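# Place the block onto the bench scale pan

## Task

Move the block so that it ends up resting on the weighing pan of the bench scale, and it must stay there once the robot lets go.

## Robot and tools

ROBOT. There are two arms, left_arm and right_arm, each with a parallel gripper. Base positions in the scene frame: left_arm (+0.048, +0.357, +0.046) m, quat_wxyz (+1.000, 0, 0, -0.016); right_arm (+0.003, -0.249, +0.022) m, quat_wxyz (+1.000, 0, 0, -0.025). The scene frame has its origin at table-top height, halfway between the nominal bases, with +z up, +x pointing out over the table, and left_arm on the +y side. Image left and right do not match the arm names. A camera stand sits behind the arms. Loose objects can get an occasional small nudge.

FRAMES. Each arm reports its hand position, orientation, velocities, targets and wrist-camera pose in its own base frame. The table and cam_low use the scene frame. Motion offsets are expressed along the current Hand target's own axes. The gripper's fingers point along its +z axis and separate along its y axis. end_effector_position is the point between the pads, roughly 1 cm short of the fingertips. Reported poses may be off by a few centimetres, more when the arm reaches far.

execute_actions(actions, cameras). actions is a list of actions. Each action is a table of at most 15 rows, and each row is one control step of 1/30 s. If a table has fewer rows, its final row repeats until step 15. Every row holds 14 numbers in [-1, 1]: for left_arm dx, dy, dz, rx, ry, rz, opening, then the same seven for right_arm. The six pose numbers are an offset, not a pose: they are measured from that arm's Hand target as it was when the action began, and every row counts from that same start, not from the row before. Sending the same offset again in a new action moves the arm further. Scale: 1.0 is 0.6 m for dx, dy, dz and 180 degrees for the rotation; rx, ry, rz form one rotation vector. opening is absolute: +1 fully open (0.093 m), -1 closed. Six zeros ask nothing new of that arm, but its opening number is always a live command, so repeat the current one to leave it alone. cameras: a list of names, ["all"], or []; images come by default only when actions is empty. An empty actions list also reports the scene number and task.

move(target, speed, blend, opening_speed, grip_force, blocking, cameras). target is either one 14-number row laid out as above, or a list of up to 15 such rows; every row is an offset from the Hand targets at the move's start, not from the previous row. Each gripper follows a straight line; all paths finish together; the whole move is cut off after 10 s. speed: m/s, 0.002 to 2.9, default 0.25 (rotation capped at twice that in rad/s); one value or one per target. blend: corner rounding in metres for a list; 0 (default) stops at each target. opening_speed: rate of the opening command per second on the -1..+1 scale, at least 0.2. grip_force: newtons per pad, 10 to 50, one value or one per arm; it persists, and lower values close slowly. blocking=false returns after about 0.5 s while the motion continues. Paths ignore obstacles and the other arm; faster moves hit harder and overshoot more. Do not route a path close to an arm's own base, since the elbow can whip round. The result adds a move: line such as done, off_target, moving, held or fault, and limits=paced (pose clipped) or limits=held (steps withheld). done means at rest within 10 mm and 2 degrees; it says nothing about contact.

wait(seconds): 0 to 3600; lets time pass with no new command and returns early if a running move ends. stop(): brakes a running move. zoom_image(camera, region): camera is cam_low, cam_left_wrist or cam_right_wrist; region [x0, y0, x1, y1] in pixels of that camera's latest image, at most 504 by 504. finished_scene(scene): give the current scene's number; only call it once the block sits on the pan and stays there without help; it cannot be undone.

RESULTS. Per arm: end_effector_position, end_effector_quat_wxyz, Hand target (the last commanded pose after clipping, from which new offsets count), Tool commands, grip_measured, Joint positions (the last entry is the finger gap in metres, floored at zero), Joint velocities (may say within noise or be omitted), and Joint torques (joint order, include friction and offsets; the first three wrap at ±28 N m). MOTOR HOT and FAULT lines warn of trouble.

MOTION NOTES. Orientation commands are clipped to 40 degrees from the measured orientation each step. Grippers often settle short of, below, or tilted from their target, especially at long reach; check after each move and send the missing distance or turn back as needed. Small commands may do nothing or go sideways. To stop pressing on something, command a target back on the near side of the gripper. Joint ranges (rad): waist -2.618 to 3.054, shoulder 0.000 to 3.142, elbow 0.000 to 3.142 (straight at 2.901), wrist pitch -1.571 to 1.571, wrist yaw -1.571 to 1.571, wrist roll -2.094 to 2.094.

GRIPPING. grip_measured is the finger motor position: +1 open, -1 closed. Pads meet near -0.94; each millimetre of object width adds about 0.0208. Readings may sit up to about 0.02 too high. For a firm hold on a rigid flat-sided block, command a value at least 0.41 under its width reading; keep sending it while carrying. To release, send a value well above the width reading. A sudden large close can spike the force briefly. Pads push roughly 50 to 65 N each.

CAMERAS. cam_low (672x504) is fixed, at about pos_world [0.03077, -0.94642, 0.4733] in the scene frame; cam_left_wrist and cam_right_wrist (672x504) ride on the hands, with poses given in their arm's base frame and updated in results. Calibration may be slightly off.

AVOID. Dropping the block or releasing it while it moves; letting anything fall or remain off the table (that fails the task); fast impacts on the scale, table or fixtures; any contact or squeeze between the two arms or grippers; strain on wrist-camera cables; long holds at full stretch or pushing toward unreachable poses, which heat motors (75 °C warning, 90 °C the arm folds and idles, 100 °C it goes limp).

Each tool is called after ">>>" as name(argument=value, ...), one argument or row to a line, values as JSON.

## Session

>>> execute_actions(
  actions=[],
)

Scene clock: 0.00 s.
left_arm: end_effector_position=(+0.2450, -0.1662, +0.1074) grip_measured=+1.000 end_effector_quat_wxyz=(+0.428, -0.026, +0.831, -0.355) | right_arm: end_effector_position=(+0.2292, +0.0896, +0.1242) grip_measured=+1.000 end_effector_quat_wxyz=(+0.474, +0.203, +0.820, +0.248)
Joint positions: left_arm=[-0.526 0.857 0.152 0.311 0.124 -0.671 0.093] | right_arm=[0.581 0.421 0.213 -0.258 0.307 0.877 0.093]
Joint velocities: within noise
Joint torques (N m): no reading
Heat: left arm: 33 °C; right arm: 34 °C.
Hand target: left_arm +0.2482, -0.1680, +0.1166; +0.438, -0.024, +0.823, -0.360 | right_arm +0.2309, +0.0907, +0.1319; +0.479, +0.204, +0.815, +0.255
Tool commands: left_gripper/opening=+1.0 right_gripper/opening=+1.0

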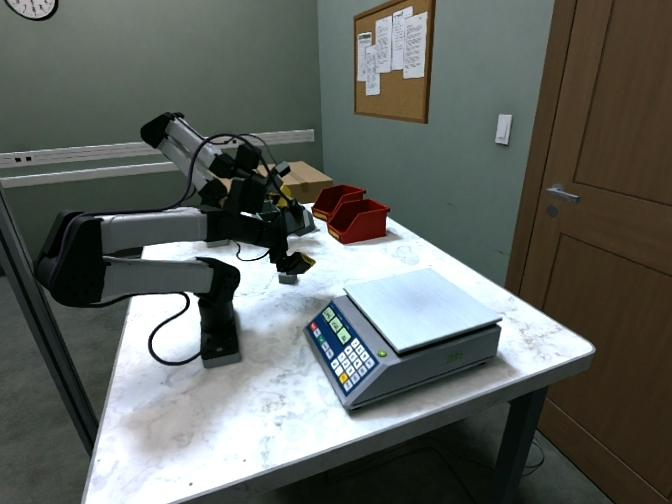

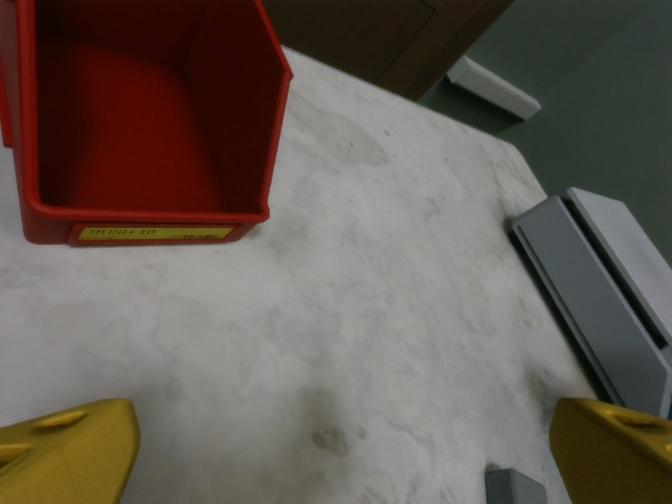

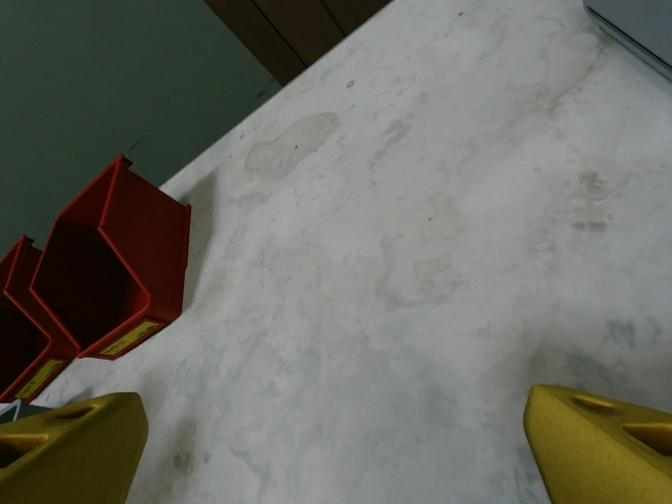

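>>> zoom_image(
  camera="cam_low",
  region=[240, 230, 340, 305],
)

>>> zoom_image(
  camera="cam_left_wrist",
  region=[440, 404, 572, 504],
)

Scaled by 5.040 from the camera's image (finer frame: 960x720).

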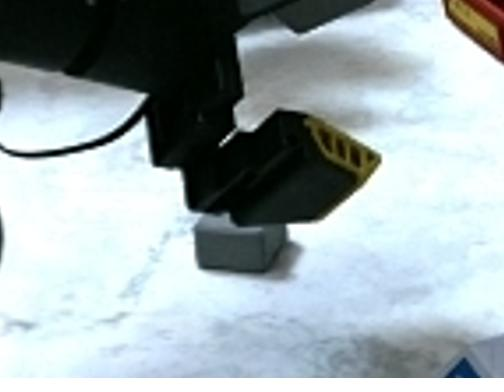

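Scaled by 3.818 from the camera's image (finer frame: 960x720).

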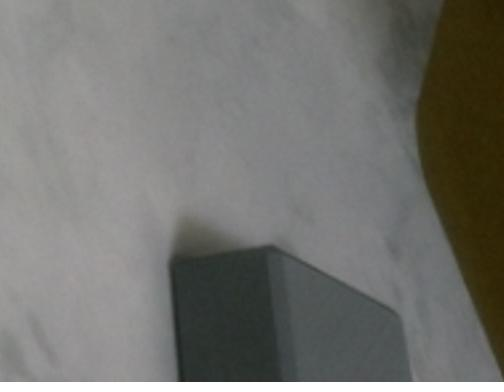

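>>> move(
  target=[0,0,0,0,0,0,1,0.086,0.092,-0.037,0.054,0.381,-0.334,1],
  speed=0.35,
  cameras=["cam_low","cam_right_wrist"],
)

Scene clock: 40.17 s.
left_arm: end_effector_position=(+0.2450, -0.1662, +0.1074) grip_measured=+1.000 end_effector_quat_wxyz=(+0.428, -0.026, +0.831, -0.355) | right_arm: end_effector_position=(+0.1870, +0.1562, +0.1322) grip_measured=+1.000 end_effector_quat_wxyz=(-0.010, -0.333, +0.943, +0.004)
Joint positions: left_arm=[-0.526 0.857 0.152 0.311 0.124 -0.671 0.093] | right_arm=[0.686 1.476 1.229 -1.339 -0.015 0.007 0.093]
Joint torques (N m): left_arm=[-0.02 -1.72 9.99 2.55 0.01 0.01] | right_arm=[0.61 -3.44 9.09 0.24 0.23 -0.16]
Heat: left arm: 40 °C; right arm: 40 °C.
Hand target: left_arm +0.2482, -0.1680, +0.1166; +0.438, -0.024, +0.823, -0.360 | right_arm +0.1926, +0.1590, +0.1397; +0.001, -0.341, +0.940, -0.001
Off the commanded pose: left_arm 0.010 m, 2 deg | right_arm 0.010 m, 2 deg.
move: done
cam_right_wrist: T_world_to_cam=[[0.60996, -0.79236, -0.01067, 0.01096], [-0.71957, -0.55946, 0.41136, 0.21173], [-0.33192, -0.24324, -0.91141, 0.30732]] pos_world=[0.24768, 0.20189, 0.19312]

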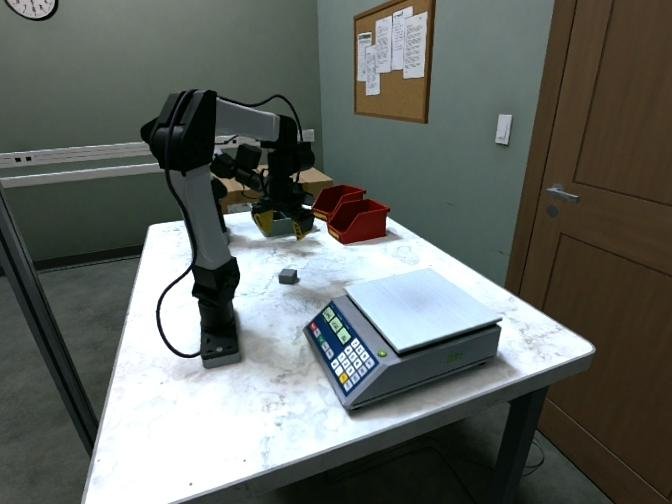

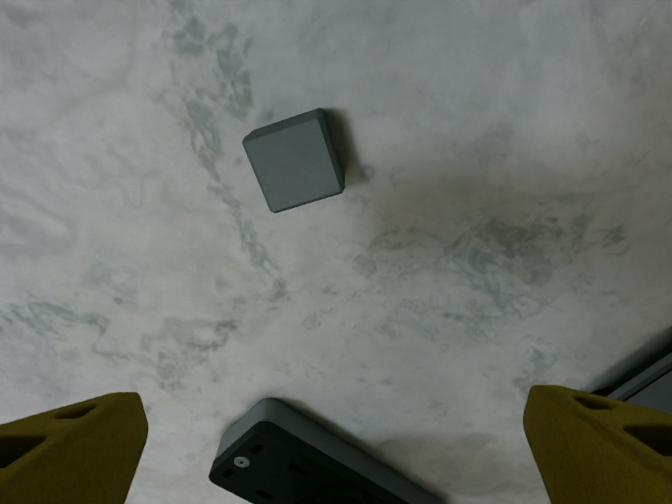

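>>> move(
  target=[0,0,0,0,0,0,1,-0.066,0.034,0.103,0,0,-0.1,1],
  cameras=["cam_low","cam_right_wrist"],
)

Scene clock: 56.40 s.
left_arm: end_effector_position=(+0.2450, -0.1662, +0.1074) grip_measured=+1.000 end_effector_quat_wxyz=(+0.428, -0.026, +0.831, -0.355) | right_arm: end_effector_position=(+0.2089, +0.2003, +0.0822) grip_measured=+1.000 end_effector_quat_wxyz=(-0.002, -0.476, +0.879, +0.006)
Joint positions: left_arm=[-0.526 0.857 0.152 0.311 0.124 -0.671 0.093] | right_arm=[0.757 1.657 1.209 -1.123 -0.013 -0.236 0.093]
Joint torques (N m): left_arm=[-0.01 -1.78 9.98 2.54 0.02 0.02] | right_arm=[0.55 -5.09 4.96 0.6 0.2 -0.19]
Heat: left arm: 42 °C; right arm: 42 °C.
Hand target: left_arm +0.2482, -0.1680, +0.1166; +0.438, -0.024, +0.823, -0.360 | right_arm +0.2099, +0.2000, +0.0779; +0.000, -0.484, +0.875, -0.001
Off the commanded pose: left_arm 0.010 m, 2 deg | right_arm 0.004 m, 1 deg.
move: done
cam_right_wrist: T_world_to_cam=[[0.82495, -0.56514, -0.00906, -0.05853], [-0.51629, -0.75997, 0.39483, 0.27181], [-0.23001, -0.32104, -0.91871, 0.27451]] pos_world=[0.25176, 0.26162, 0.14435]

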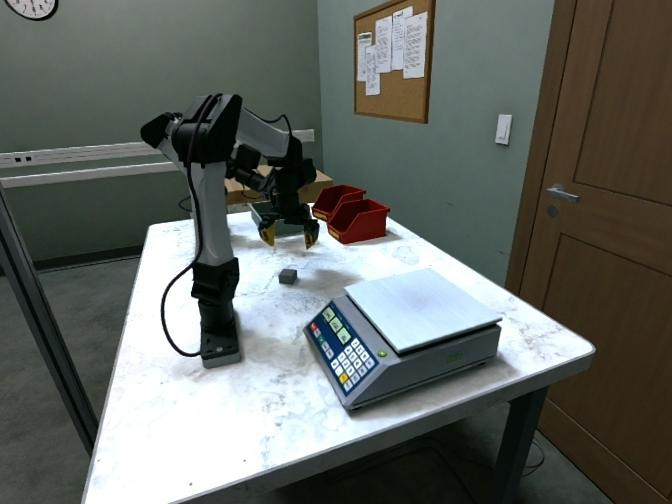

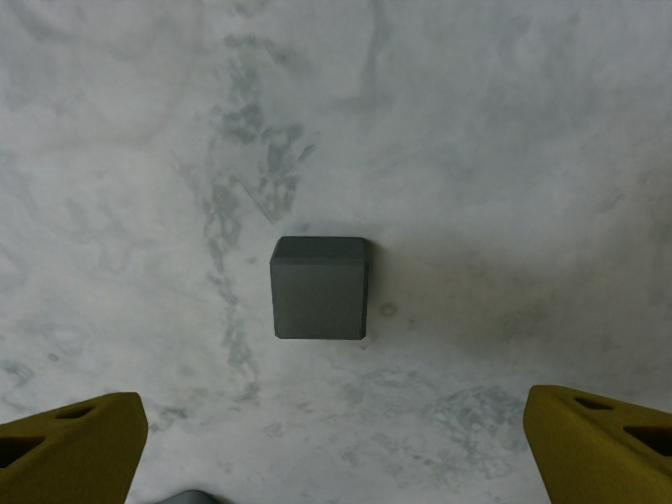

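>>> move(
  target=[
    [0,0,0,0,0,0,1,0.015,0.010,0.143,0,0,0,1],
    [0,0,0,0,0,0,1,0.015,0.010,0.143,0,0,0,-0.65],
  ],
  cameras=["cam_low","cam_right_wrist"],
  opening_speed=1.5,
)

Scene clock: 69.13 s.
left_arm: end_effector_position=(+0.2450, -0.1662, +0.1074) grip_measured=+1.000 end_effector_quat_wxyz=(+0.428, -0.026, +0.831, -0.355) | right_arm: end_effector_position=(+0.1998, +0.1959, -0.0039) grip_measured=-0.238 end_effector_quat_wxyz=(-0.002, -0.482, +0.876, +0.006)
Joint positions: left_arm=[-0.526 0.857 0.152 0.311 0.124 -0.671 0.093] | right_arm=[0.768 1.749 0.945 -0.768 -0.012 -0.237 0.034]
Joint torques (N m): left_arm=[-0.09 -1.7 9.96 2.56 0.02 -0.03] | right_arm=[0.68 -4.98 4.51 0.6 0.2 -0.04]
Heat: left arm: 43 °C; right arm: 40 °C.
Hand target: left_arm +0.2482, -0.1680, +0.1166; +0.438, -0.024, +0.823, -0.360 | right_arm +0.2002, +0.1955, -0.0079; +0.000, -0.484, +0.875, -0.001
Off the commanded pose: left_arm 0.010 m, 2 deg | right_arm 0.004 m, 1 deg.
move: done
cam_right_wrist: T_world_to_cam=[[0.83157, -0.55534, -0.00881, -0.05755], [-0.50716, -0.7657, 0.39558, 0.29701], [-0.22643, -0.32449, -0.91839, 0.19191]] pos_world=[0.24194, 0.25774, 0.05825]

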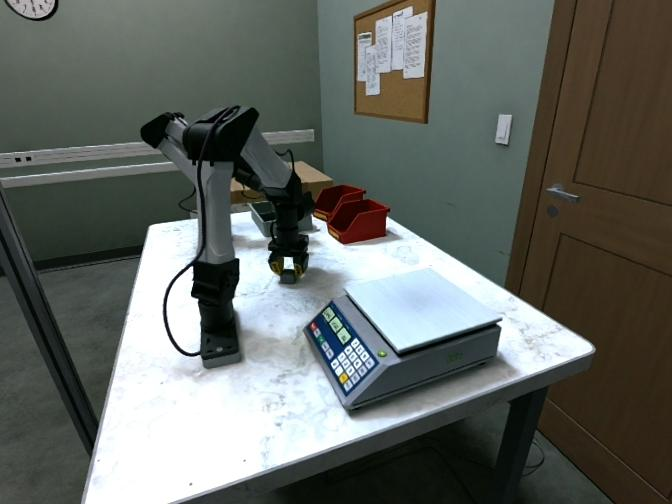

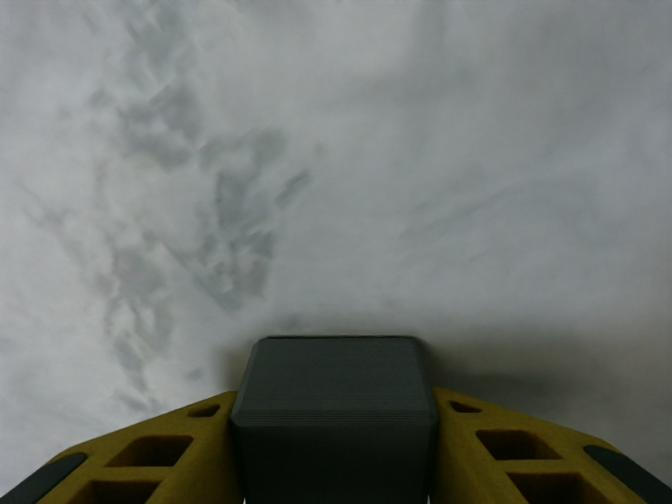

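>>> move(
  target=[
    [0,0,0,0,0,0,1,0,0,-0.29,0,0,0,-0.65],
    [0,0,0,0,0,0,1,0.357,-0.601,-0.297,0,0,0.43,-0.65],
  ],
  cameras=["cam_low","cam_right_wrist"],
  speed=0.4,
  blend=0.05,
)

Scene clock: 80.87 s.
left_arm: end_effector_position=(+0.2450, -0.1662, +0.1074) grip_measured=+1.000 end_effector_quat_wxyz=(+0.428, -0.026, +0.831, -0.355) | right_arm: end_effector_position=(+0.3880, -0.1759, +0.1648) grip_measured=-0.252 end_effector_quat_wxyz=(+0.037, +0.165, +0.986, -0.005)
Joint positions: left_arm=[-0.526 0.857 0.152 0.311 0.124 -0.671 0.093] | right_arm=[-0.429 2.16 2.215 -1.551 -0.009 -0.098 0.033]
Joint torques (N m): left_arm=[-0.03 -1.76 10.02 2.53 0.02 -0.03] | right_arm=[0.5 -8.57 8.91 0.4 0.16 0.09]
Heat: left arm: 44 °C; right arm: 40 °C.
Hand target: left_arm +0.2482, -0.1680, +0.1166; +0.438, -0.024, +0.823, -0.360 | right_arm +0.3917, -0.1773, +0.1709; +0.001, +0.169, +0.986, +0.000
Off the commanded pose: left_arm 0.010 m, 2 deg | right_arm 0.007 m, 4 deg.
joint sent to its limit (right arm) — joint 4 (wrist pitch), lower limit. The joint targets are off in orientation, not in position.
move: off_target (right_arm)
cam_right_wrist: T_world_to_cam=[[-0.3467, -0.93798, -0.00014, -0.03067], [-0.88647, 0.32761, 0.32688, 0.39196], [-0.30656, 0.11346, -0.94507, 0.38138]] pos_world=[0.45374, -0.20045, 0.2323]

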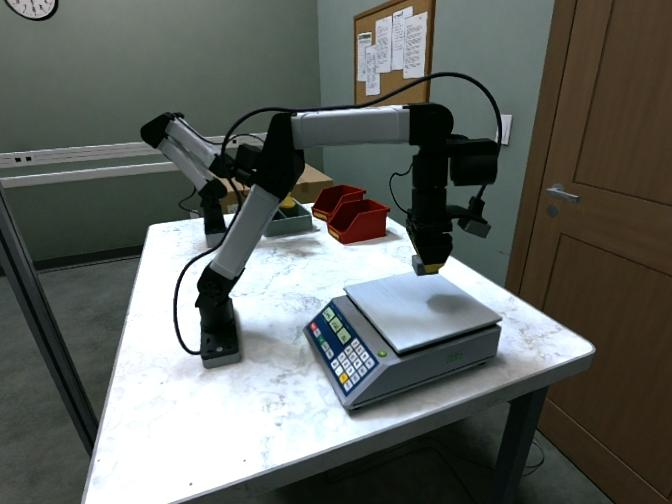

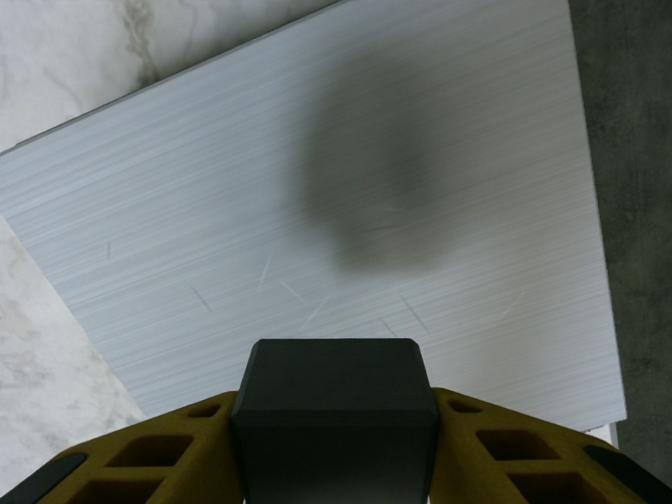

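>>> move(
  target=[0,0,0,0,0,0,1,0,0,0.1,0,0,0,-0.65],
  speed=0.12,
  cameras=["cam_low","cam_right_wrist"],
)

>>> zoom_image(
  camera="cam_low",
  region=[330, 230, 510, 365],
)

Scene clock: 94.53 s.
left_arm: end_effector_position=(+0.2450, -0.1662, +0.1074) grip_measured=+1.000 end_effector_quat_wxyz=(+0.428, -0.026, +0.831, -0.355) | right_arm: end_effector_position=(+0.3898, -0.1767, +0.1144) grip_measured=-0.252 end_effector_quat_wxyz=(+0.000, +0.165, +0.986, +0.005)
Joint positions: left_arm=[-0.526 0.857 0.152 0.311 0.124 -0.671 0.093] | right_arm=[-0.429 2.214 2.101 -1.461 -0.009 -0.097 0.033]
Joint torques (N m): left_arm=[0.03 -1.69 10.03 2.57 0.01 -0.01] | right_arm=[0.49 -9.47 5.35 0.56 0.16 0.11]
Heat: left arm: 45 °C; right arm: 40 °C.
Hand target: left_arm +0.2482, -0.1680, +0.1166; +0.438, -0.024, +0.823, -0.360 | right_arm +0.3917, -0.1773, +0.1108; +0.001, +0.169, +0.986, +0.000
Off the commanded pose: left_arm 0.010 m, 2 deg | right_arm 0.004 m, 1 deg.
move: done
cam_right_wrist: T_world_to_cam=[[-0.34766, -0.9376, -0.00594, -0.02971], [-0.86064, 0.3166, 0.39883, 0.38993], [-0.37206, 0.14377, -0.917, 0.36198]] pos_world=[0.45994, -0.20335, 0.17625]

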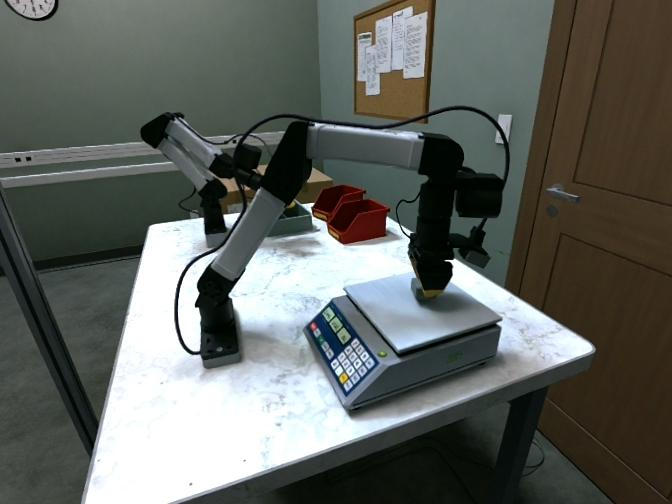

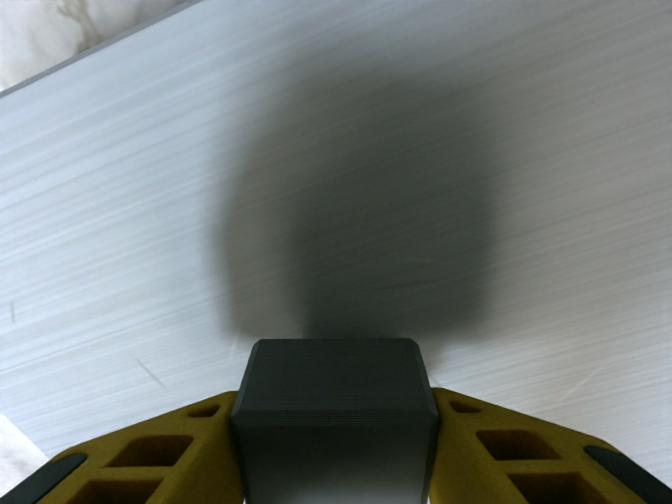

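Scaled by 2.800 from the camera's image (finer frame: 960x720).

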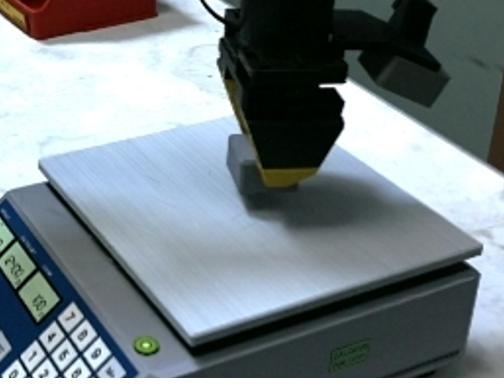

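>>> move(
  target=[0,0,0,0,0,0,1,0,0,0.018,0,0,0,-0.65],
  speed=0.03,
  cameras=["cam_low","cam_right_wrist"],
)

>>> zoom_image(
  camera="cam_low",
  region=[390, 260, 470, 320],
)

Scene clock: 98.20 s.
left_arm: end_effector_position=(+0.2450, -0.1662, +0.1074) grip_measured=+1.000 end_effector_quat_wxyz=(+0.428, -0.026, +0.831, -0.355) | right_arm: end_effector_position=(+0.3907, -0.1771, +0.1027) grip_measured=-0.252 end_effector_quat_wxyz=(+0.000, +0.165, +0.986, +0.005)
Joint positions: left_arm=[-0.526 0.857 0.152 0.311 0.124 -0.671 0.093] | right_arm=[-0.429 2.214 2.055 -1.415 -0.009 -0.097 0.033]
Joint torques (N m): left_arm=[0.02 -1.78 10.03 2.56 0.02 -0.01] | right_arm=[0.5 -9.84 4.98 0.54 0.16 0.1]
Heat: left arm: 45 °C; right arm: 40 °C.
Hand target: left_arm +0.2482, -0.1680, +0.1166; +0.438, -0.024, +0.823, -0.360 | right_arm +0.3918, -0.1773, +0.1000; +0.001, +0.169, +0.986, +0.000
Off the commanded pose: left_arm 0.010 m, 2 deg | right_arm 0.003 m, 1 deg.
move: done
cam_right_wrist: T_world_to_cam=[[-0.3477, -0.93759, -0.006, -0.02978], [-0.86036, 0.31651, 0.3995, 0.39533], [-0.37267, 0.14407, -0.91671, 0.35197]] pos_world=[0.46094, -0.20375, 0.16454]

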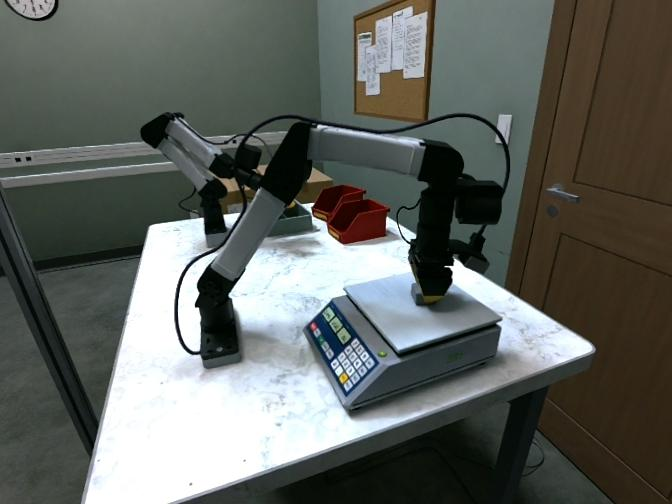

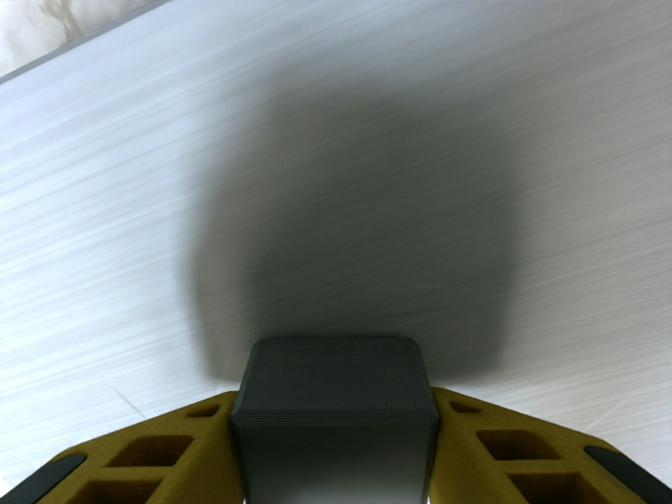

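Scaled by 6.300 from the camera's image (finer frame: 960x720).

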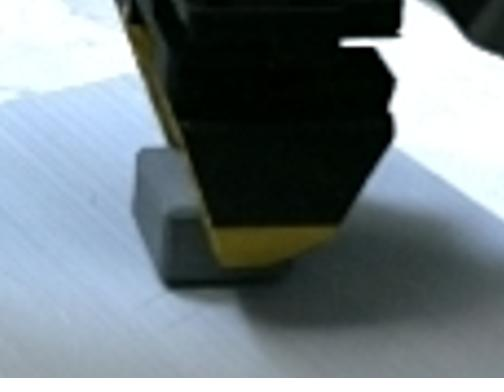

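>>> move(
  target=[0,0,0,0,0,0,1,0,0,0.014,0,0,0,-0.65],
  speed=0.02,
  cameras=["cam_low","cam_right_wrist"],
)

>>> zoom_image(
  camera="cam_low",
  region=[390, 260, 470, 320],
)

Scene clock: 101.87 s.
left_arm: end_effector_position=(+0.2450, -0.1662, +0.1074) grip_measured=+1.000 end_effector_quat_wxyz=(+0.428, -0.026, +0.831, -0.355) | right_arm: end_effector_position=(+0.3908, -0.1772, +0.1000) grip_measured=-0.252 end_effector_quat_wxyz=(+0.001, +0.165, +0.986, +0.005)
Joint positions: left_arm=[-0.526 0.857 0.152 0.311 0.124 -0.671 0.093] | right_arm=[-0.429 2.211 2.039 -1.4 -0.009 -0.097 0.033]
Joint torques (N m): left_arm=[0.02 -1.76 10.09 2.54 0.02 -0.04] | right_arm=[0.5 -9.7 3.28 0.76 0.16 0.1]
Heat: left arm: 45 °C; right arm: 41 °C.
Hand target: left_arm +0.2482, -0.1680, +0.1166; +0.438, -0.024, +0.823, -0.360 | right_arm +0.3919, -0.1774, +0.0917; +0.001, +0.169, +0.986, +0.000
Off the commanded pose: left_arm 0.010 m, 2 deg | right_arm 0.008 m, 1 deg.
move: done
cam_right_wrist: T_world_to_cam=[[-0.34767, -0.9376, -0.00581, -0.02988], [-0.86121, 0.31688, 0.39737, 0.39709], [-0.37074, 0.14316, -0.91764, 0.34863]] pos_world=[0.46084, -0.20375, 0.16195]

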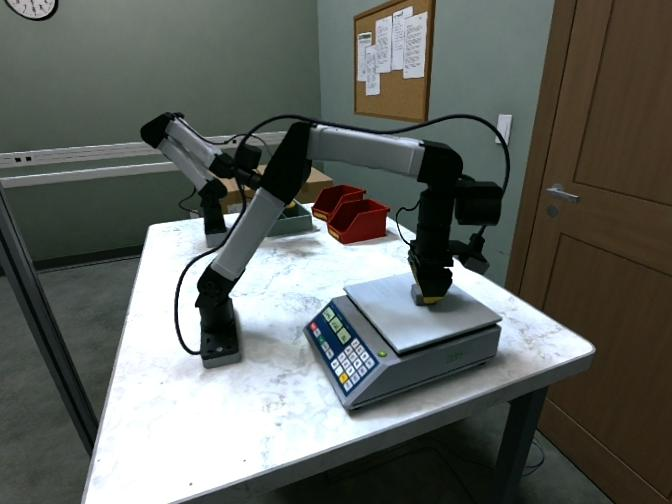

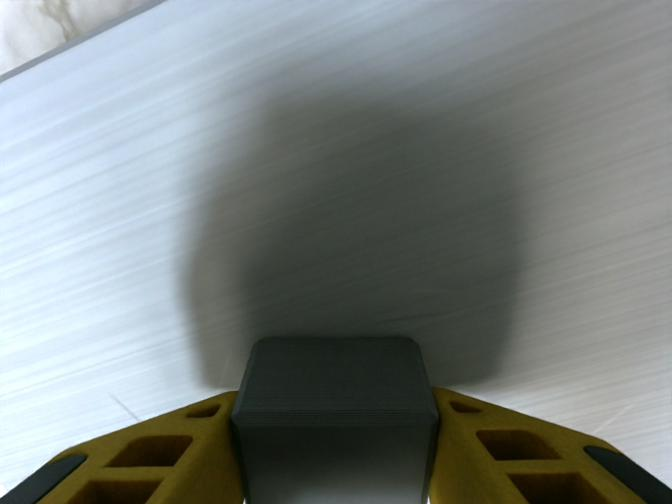

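Scaled by 6.300 from the camera's image (finer frame: 960x720).

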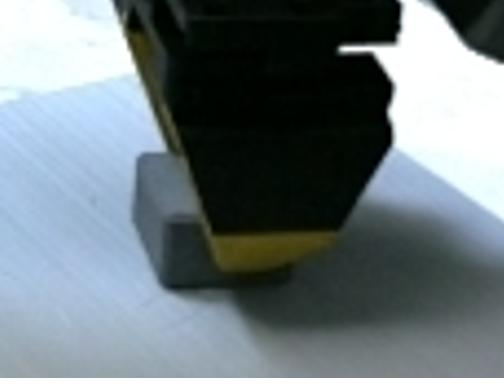

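>>> move(
  target=[
    [0,0,0,0,0,0,1,0,0,-0.008,0,0,0,-0.65],
    [0,0,0,0,0,0,1,0,0,-0.008,0,0,0,0.5],
    [0,0,0,0,0,0,1,0,0,-0.18,0,0,0,0.5],
  ],
  speed=[0.03,0.03,0.15],
  opening_speed=1.0,
  cameras=["cam_low","cam_right_wrist"],
)

Scene clock: 108.27 s.
left_arm: end_effector_position=(+0.2450, -0.1662, +0.1074) grip_measured=+1.000 end_effector_quat_wxyz=(+0.428, -0.026, +0.831, -0.355) | right_arm: end_effector_position=(+0.3917, -0.1776, +0.1792) grip_measured=+0.498 end_effector_quat_wxyz=(+0.060, +0.165, +0.984, -0.011)
Joint positions: left_arm=[-0.526 0.857 0.152 0.311 0.124 -0.671 0.093] | right_arm=[-0.429 2.144 2.246 -1.551 -0.009 -0.097 0.069]
Joint torques (N m): left_arm=[-0.02 -1.77 9.99 2.55 0.03 0] | right_arm=[0.49 -11.78 8.23 0.53 0.16 0.1]
Heat: left arm: 45 °C; right arm: 41 °C.
Hand target: left_arm +0.2482, -0.1680, +0.1166; +0.438, -0.024, +0.823, -0.360 | right_arm +0.3917, -0.1773, +0.1997; +0.001, +0.169, +0.986, +0.000
Off the commanded pose: left_arm 0.010 m, 2 deg | right_arm 0.020 m, 7 deg.
joint sent to its limit (right arm) — joint 4 (wrist pitch), lower limit. The joint targets are off in orientation, not in position.
move: off_target (right_arm)
cam_right_wrist: T_world_to_cam=[[-0.34786, -0.93754, 0.00315, -0.03102], [-0.89891, 0.33447, 0.28301, 0.40495], [-0.26639, 0.09561, -0.95911, 0.37993]] pos_world=[0.45443, -0.20085, 0.24989]

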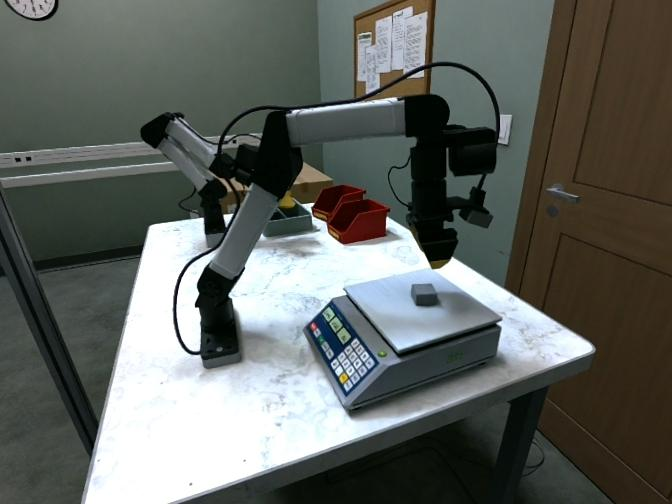

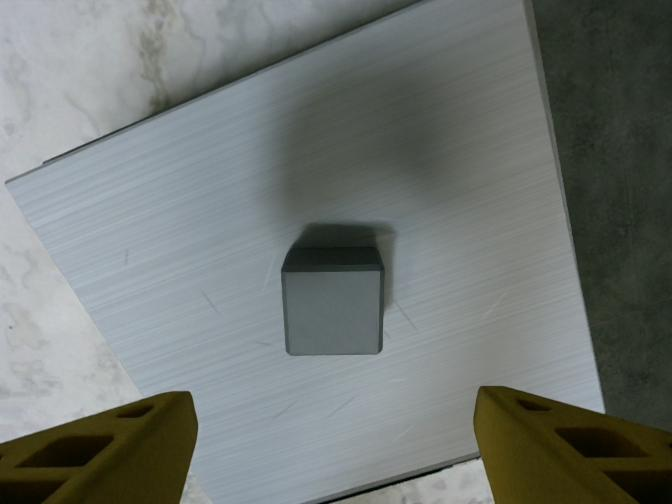

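>>> finished_scene(
  scene=1,
)

The scene is finished: the task was done.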